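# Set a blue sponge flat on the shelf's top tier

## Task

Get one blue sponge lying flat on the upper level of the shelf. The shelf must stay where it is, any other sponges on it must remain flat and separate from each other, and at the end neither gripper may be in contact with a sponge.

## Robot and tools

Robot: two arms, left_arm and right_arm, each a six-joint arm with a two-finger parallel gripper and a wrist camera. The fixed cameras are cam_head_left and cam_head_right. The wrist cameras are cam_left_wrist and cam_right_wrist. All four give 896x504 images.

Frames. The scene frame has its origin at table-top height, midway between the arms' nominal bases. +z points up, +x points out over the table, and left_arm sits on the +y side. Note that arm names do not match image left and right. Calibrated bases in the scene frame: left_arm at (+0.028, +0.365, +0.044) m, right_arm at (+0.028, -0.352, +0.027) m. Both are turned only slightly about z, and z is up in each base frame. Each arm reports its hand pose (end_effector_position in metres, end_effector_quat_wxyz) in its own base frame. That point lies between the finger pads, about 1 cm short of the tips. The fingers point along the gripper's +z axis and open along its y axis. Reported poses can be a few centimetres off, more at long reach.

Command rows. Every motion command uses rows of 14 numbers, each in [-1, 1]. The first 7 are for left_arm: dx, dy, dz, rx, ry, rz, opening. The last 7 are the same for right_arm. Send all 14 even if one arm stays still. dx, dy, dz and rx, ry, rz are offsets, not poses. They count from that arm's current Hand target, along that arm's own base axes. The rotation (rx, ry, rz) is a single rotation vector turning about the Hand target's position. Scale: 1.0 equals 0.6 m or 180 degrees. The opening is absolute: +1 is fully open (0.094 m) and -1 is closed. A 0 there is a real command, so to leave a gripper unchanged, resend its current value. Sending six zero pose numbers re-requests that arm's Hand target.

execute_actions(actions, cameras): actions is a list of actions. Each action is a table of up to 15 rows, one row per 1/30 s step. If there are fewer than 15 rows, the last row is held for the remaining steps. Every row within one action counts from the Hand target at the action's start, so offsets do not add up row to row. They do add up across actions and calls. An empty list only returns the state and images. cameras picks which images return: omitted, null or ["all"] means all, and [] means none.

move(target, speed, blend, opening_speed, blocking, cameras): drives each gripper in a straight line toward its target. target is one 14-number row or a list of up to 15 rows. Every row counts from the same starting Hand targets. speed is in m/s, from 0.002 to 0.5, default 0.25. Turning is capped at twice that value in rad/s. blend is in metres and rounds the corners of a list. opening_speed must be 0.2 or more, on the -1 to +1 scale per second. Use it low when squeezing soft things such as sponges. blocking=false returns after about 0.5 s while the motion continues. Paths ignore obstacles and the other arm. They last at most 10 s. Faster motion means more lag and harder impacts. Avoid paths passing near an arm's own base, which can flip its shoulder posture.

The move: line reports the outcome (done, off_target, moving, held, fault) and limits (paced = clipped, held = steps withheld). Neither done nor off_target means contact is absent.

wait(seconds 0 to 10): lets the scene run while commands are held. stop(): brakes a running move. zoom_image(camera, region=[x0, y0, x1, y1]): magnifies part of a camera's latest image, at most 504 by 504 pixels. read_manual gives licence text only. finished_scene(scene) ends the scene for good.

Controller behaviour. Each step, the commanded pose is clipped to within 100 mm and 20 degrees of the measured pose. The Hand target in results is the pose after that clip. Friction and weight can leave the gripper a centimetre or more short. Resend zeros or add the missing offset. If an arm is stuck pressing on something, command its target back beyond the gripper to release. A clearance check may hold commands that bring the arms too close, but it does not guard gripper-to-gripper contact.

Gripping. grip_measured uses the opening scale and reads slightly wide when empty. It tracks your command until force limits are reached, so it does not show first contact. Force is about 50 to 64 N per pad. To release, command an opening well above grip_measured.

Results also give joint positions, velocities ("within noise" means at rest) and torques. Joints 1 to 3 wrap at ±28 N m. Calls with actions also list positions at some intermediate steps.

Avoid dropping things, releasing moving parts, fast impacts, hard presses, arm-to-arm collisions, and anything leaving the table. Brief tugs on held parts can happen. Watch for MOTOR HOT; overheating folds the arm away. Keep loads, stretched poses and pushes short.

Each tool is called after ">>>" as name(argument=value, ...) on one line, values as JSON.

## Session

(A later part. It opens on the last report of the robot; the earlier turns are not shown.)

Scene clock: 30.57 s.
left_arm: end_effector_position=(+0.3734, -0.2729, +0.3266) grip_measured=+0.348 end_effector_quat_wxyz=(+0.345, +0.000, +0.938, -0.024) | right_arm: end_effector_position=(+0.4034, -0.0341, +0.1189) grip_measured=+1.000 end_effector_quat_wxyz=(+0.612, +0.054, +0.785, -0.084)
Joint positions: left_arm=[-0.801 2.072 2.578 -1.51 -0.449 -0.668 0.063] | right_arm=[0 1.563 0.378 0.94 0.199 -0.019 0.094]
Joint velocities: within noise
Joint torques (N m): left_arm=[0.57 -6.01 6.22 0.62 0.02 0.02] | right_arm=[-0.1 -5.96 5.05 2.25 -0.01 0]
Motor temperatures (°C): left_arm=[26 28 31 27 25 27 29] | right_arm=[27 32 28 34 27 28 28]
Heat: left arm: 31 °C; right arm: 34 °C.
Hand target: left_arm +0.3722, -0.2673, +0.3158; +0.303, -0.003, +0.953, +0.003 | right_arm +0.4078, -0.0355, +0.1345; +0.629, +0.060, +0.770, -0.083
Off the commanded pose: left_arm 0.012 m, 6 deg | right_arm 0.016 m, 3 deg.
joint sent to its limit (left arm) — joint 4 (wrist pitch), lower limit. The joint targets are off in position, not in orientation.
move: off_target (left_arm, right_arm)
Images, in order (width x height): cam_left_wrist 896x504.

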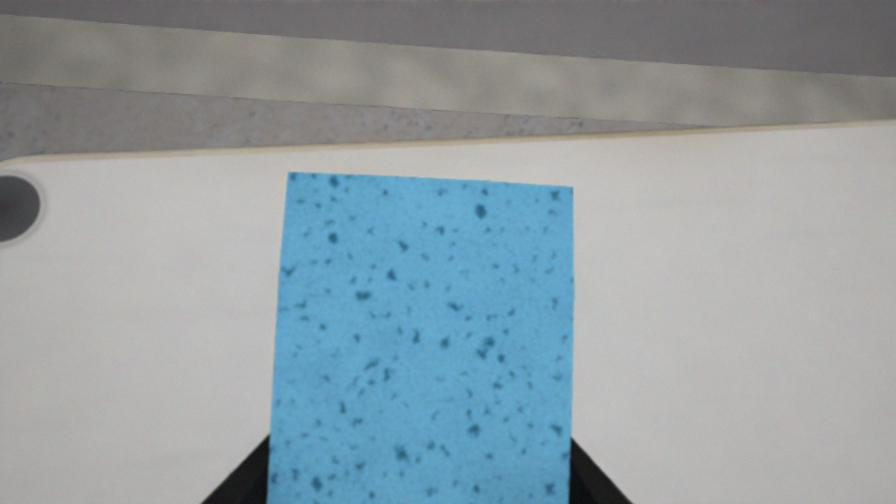

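>>> move(target=[0.006,0,-0.006,0,-0.008,0,0.1,0,0,0,0,0,0,1], speed=0.05, cameras=["cam_head_left"])

>>> zoom_image(camera="cam_head_left", region=[400, 90, 560, 220])

Scene clock: 31.83 s.
left_arm: end_effector_position=(+0.3737, -0.2732, +0.3256) grip_measured=+0.348 end_effector_quat_wxyz=(+0.344, +0.001, +0.939, -0.022) | right_arm: end_effector_position=(+0.4034, -0.0341, +0.1189) grip_measured=+1.000 end_effector_quat_wxyz=(+0.612, +0.054, +0.785, -0.084)
Joint positions: left_arm=[-0.801 2.08 2.589 -1.518 -0.449 -0.668 0.063] | right_arm=[0 1.563 0.378 0.94 0.199 -0.019 0.094]
Joint velocities: within noise
Joint torques (N m): left_arm=[0.69 -5.45 5.76 0.68 -0.13 -0.04] | right_arm=[-0.09 -5.96 5.05 2.25 -0.01 0.01]
Motor temperatures (°C): left_arm=[26 28 31 27 25 27 29] | right_arm=[27 32 28 35 27 28 28]
Heat: left arm: 31 °C; right arm: 35 °C.
Hand target: left_arm +0.3758, -0.2673, +0.3122; +0.315, -0.003, +0.949, +0.003 | right_arm +0.4078, -0.0355, +0.1345; +0.629, +0.060, +0.770, -0.083
Off the commanded pose: left_arm 0.015 m, 5 deg | right_arm 0.016 m, 3 deg.
joint sent to its limit (left arm) — joint 4 (wrist pitch), lower limit. The joint targets are off in position, not in orientation.
move: off_target (left_arm, right_arm)
Images, in order (width x height): cam_head_left 896x504.

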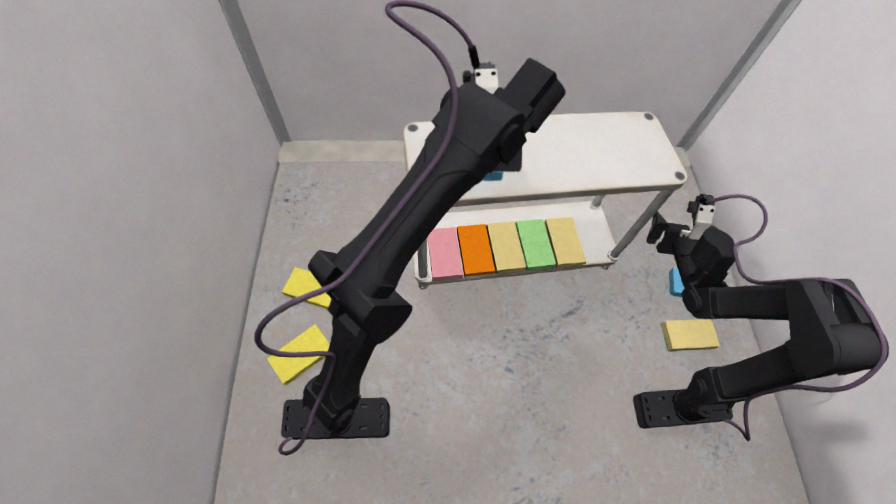

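Scaled by 3.150 from the camera's 896x504 image, which has a finer 1280x720 frame.

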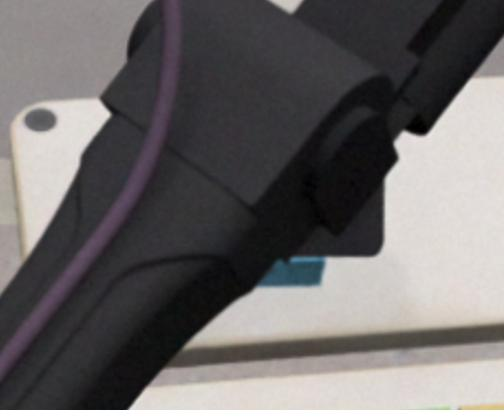

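>>> move(target=[0,0.004,-0.012,0,-0.005,0,0.1,0,0,0,0,0,0,1], speed=0.05, cameras=["cam_left_wrist"])

Scene clock: 33.07 s.
left_arm: end_effector_position=(+0.3751, -0.2725, +0.3248) grip_measured=+0.348 end_effector_quat_wxyz=(+0.347, -0.001, +0.938, -0.020) | right_arm: end_effector_position=(+0.4034, -0.0341, +0.1189) grip_measured=+1.000 end_effector_quat_wxyz=(+0.612, +0.054, +0.785, -0.084)
Joint positions: left_arm=[-0.801 2.072 2.567 -1.503 -0.458 -0.668 0.063] | right_arm=[0 1.563 0.378 0.94 0.199 -0.019 0.094]
Joint velocities: within noise
Joint torques (N m): left_arm=[0.72 -7.01 1.54 0.91 -0.11 -0.08] | right_arm=[-0.1 -5.94 5.05 2.25 -0.01 0]
Motor temperatures (°C): left_arm=[26 28 30 27 24 27 29] | right_arm=[27 32 28 35 27 28 28]
Heat: left arm: 30 °C; right arm: 35 °C.
Hand target: left_arm +0.3758, -0.2649, +0.3050; +0.322, -0.003, +0.947, +0.003 | right_arm +0.4078, -0.0355, +0.1345; +0.629, +0.060, +0.770, -0.083
Off the commanded pose: left_arm 0.021 m, 4 deg | right_arm 0.016 m, 3 deg.
move: off_target (left_arm, right_arm)
Images, in order (width x height): cam_left_wrist 896x504.

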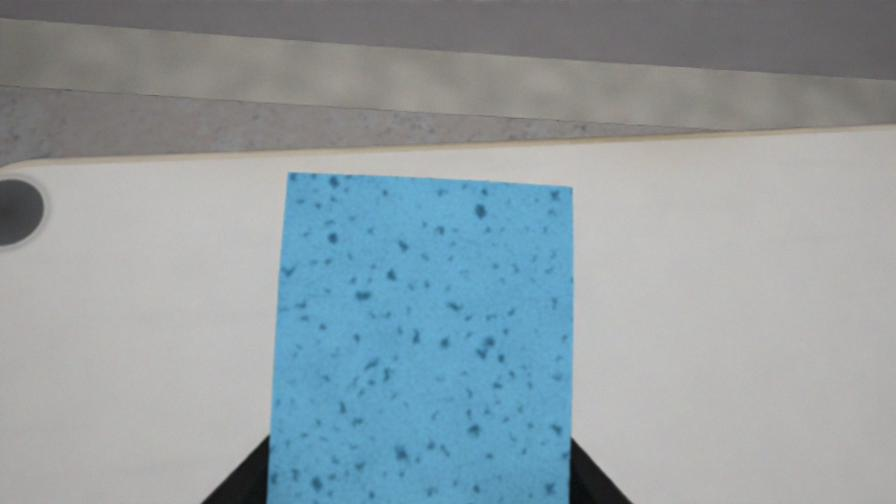

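>>> move(target=[0,0,0.018,0,0.006,0,0.1,0,0,0,0,0,0,1], speed=0.05, cameras=[])

>>> move(target=[0,0,0,0,0,0,0.9,0,0,0,0,0,0,1], opening_speed=0.5, cameras=["cam_left_wrist"])

Scene clock: 34.23 s.
left_arm: end_effector_position=(+0.3747, -0.2726, +0.3265) grip_measured=+0.348 end_effector_quat_wxyz=(+0.346, +0.001, +0.938, -0.022) | right_arm: end_effector_position=(+0.4034, -0.0341, +0.1189) grip_measured=+1.000 end_effector_quat_wxyz=(+0.612, +0.054, +0.785, -0.084)
Joint positions: left_arm=[-0.8 2.078 2.587 -1.513 -0.452 -0.665 0.063] | right_arm=[0 1.563 0.378 0.94 0.199 -0.019 0.094]
Joint velocities: within noise
Joint torques (N m): left_arm=[0.85 -5.94 6.13 0.64 -0.07 0.02] | right_arm=[-0.09 -5.96 5.04 2.25 -0.01 0]
Motor temperatures (°C): left_arm=[26 28 30 26 24 27 29] | right_arm=[27 32 28 35 27 28 28]
Heat: left arm: 30 °C; right arm: 35 °C.
Hand target: left_arm +0.3758, -0.2649, +0.3158; +0.313, -0.003, +0.950, +0.003 | right_arm +0.4078, -0.0355, +0.1345; +0.629, +0.060, +0.770, -0.083
Off the commanded pose: left_arm 0.013 m, 5 deg | right_arm 0.016 m, 3 deg.
joint sent to its limit (left arm) — joint 4 (wrist pitch), lower limit. The joint targets are off in position, not in orientation.
move: off_target (left_arm, right_arm)
No camera images: "cameras" was empty.

Scene clock: 36.33 s.
left_arm: end_effector_position=(+0.3748, -0.2727, +0.3245) grip_measured=+0.897 end_effector_quat_wxyz=(+0.343, +0.005, +0.939, -0.020) | right_arm: end_effector_position=(+0.4034, -0.0341, +0.1189) grip_measured=+1.000 end_effector_quat_wxyz=(+0.612, +0.054, +0.785, -0.084)
Joint positions: left_arm=[-0.798 2.081 2.587 -1.516 -0.447 -0.657 0.089] | right_arm=[0 1.563 0.378 0.94 0.199 -0.019 0.094]
Joint velocities: within noise
Joint torques (N m): left_arm=[0.8 -6.17 6.08 0.66 -0.12 -0.05] | right_arm=[-0.1 -5.96 5.04 2.25 -0.01 0]
Motor temperatures (°C): left_arm=[26 28 30 26 24 27 29] | right_arm=[27 32 28 35 27 28 28]
Heat: left arm: 30 °C; right arm: 35 °C.
Hand target: left_arm +0.3758, -0.2649, +0.3158; +0.313, -0.003, +0.950, +0.003 | right_arm +0.4078, -0.0355, +0.1345; +0.629, +0.060, +0.770, -0.083
Off the commanded pose: left_arm 0.012 m, 5 deg | right_arm 0.016 m, 3 deg.
joint sent to its limit (left arm) — joint 4 (wrist pitch), lower limit. The joint targets are off in position, not in orientation.
move: off_target (left_arm, right_arm)
Images, in order (width x height): cam_left_wrist 896x504.

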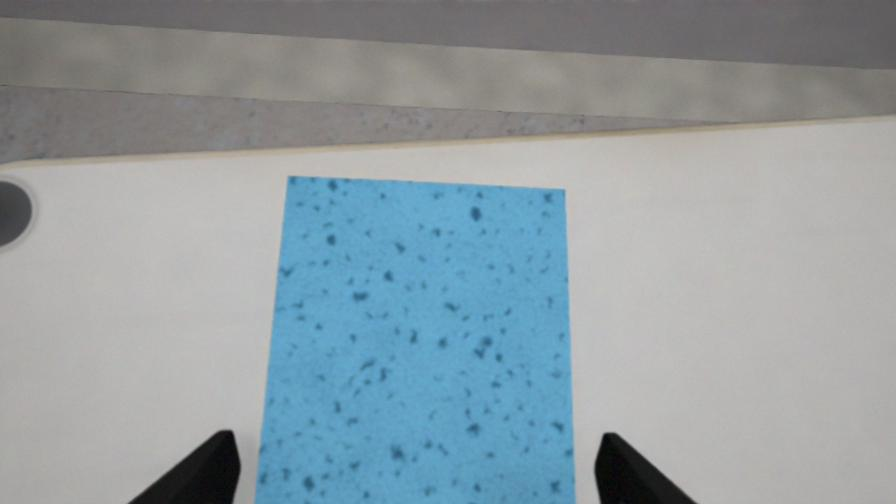

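Flat. Raise and retreat back.

>>> move(target=[[-0.04,0,0.06,0,-0.03,0,1,0,0,0,0,0,0,1],[-0.14,0,0.16,0,-0.08,0,1,0,0,0,0,0,0,1]], blend=0.02, speed=0.12, cameras=["cam_head_right","cam_left_wrist"])

Scene clock: 38.43 s.
left_arm: end_effector_position=(+0.2956, -0.2850, +0.4013) grip_measured=+0.998 end_effector_quat_wxyz=(+0.449, +0.017, +0.892, -0.041) | right_arm: end_effector_position=(+0.4034, -0.0341, +0.1189) grip_measured=+1.000 end_effector_quat_wxyz=(+0.612, +0.054, +0.785, -0.084)
Joint positions: left_arm=[-1.058 1.896 2.529 -1.535 -0.713 -0.761 0.094] | right_arm=[0 1.563 0.378 0.94 0.199 -0.019 0.094]
Joint velocities: within noise
Joint torques (N m): left_arm=[-0.13 -8.65 2.82 0.91 -0.68 -0.09] | right_arm=[-0.09 -5.96 5.04 2.25 -0.01 0.01]
Motor temperatures (°C): left_arm=[26 29 30 26 25 27 29] | right_arm=[27 32 28 35 27 28 28]
Heat: left arm: 30 °C; right arm: 35 °C.
Hand target: left_arm +0.2918, -0.2649, +0.4118; +0.430, -0.004, +0.903, +0.002 | right_arm +0.4078, -0.0355, +0.1345; +0.629, +0.060, +0.770, -0.083
Off the commanded pose: left_arm 0.023 m, 6 deg | right_arm 0.016 m, 3 deg.
joint sent to its limit (left arm) — joint 4 (wrist pitch), lower limit. The joint targets are off in position and orientation.
move: off_target (left_arm, right_arm)
Images, in order (width x height): cam_head_right 896x504, cam_left_wrist 896x504.

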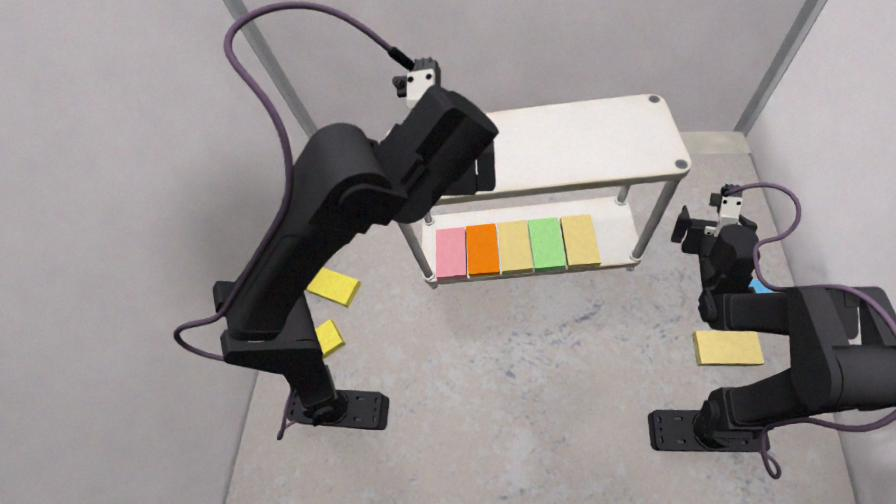

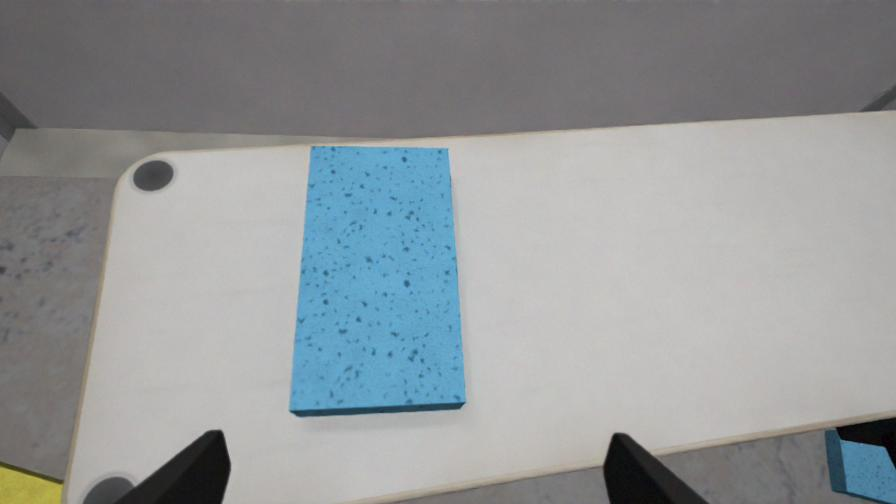

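Flat and released.

>>> finished_scene(scene=2)

The scene is finished: the task was done.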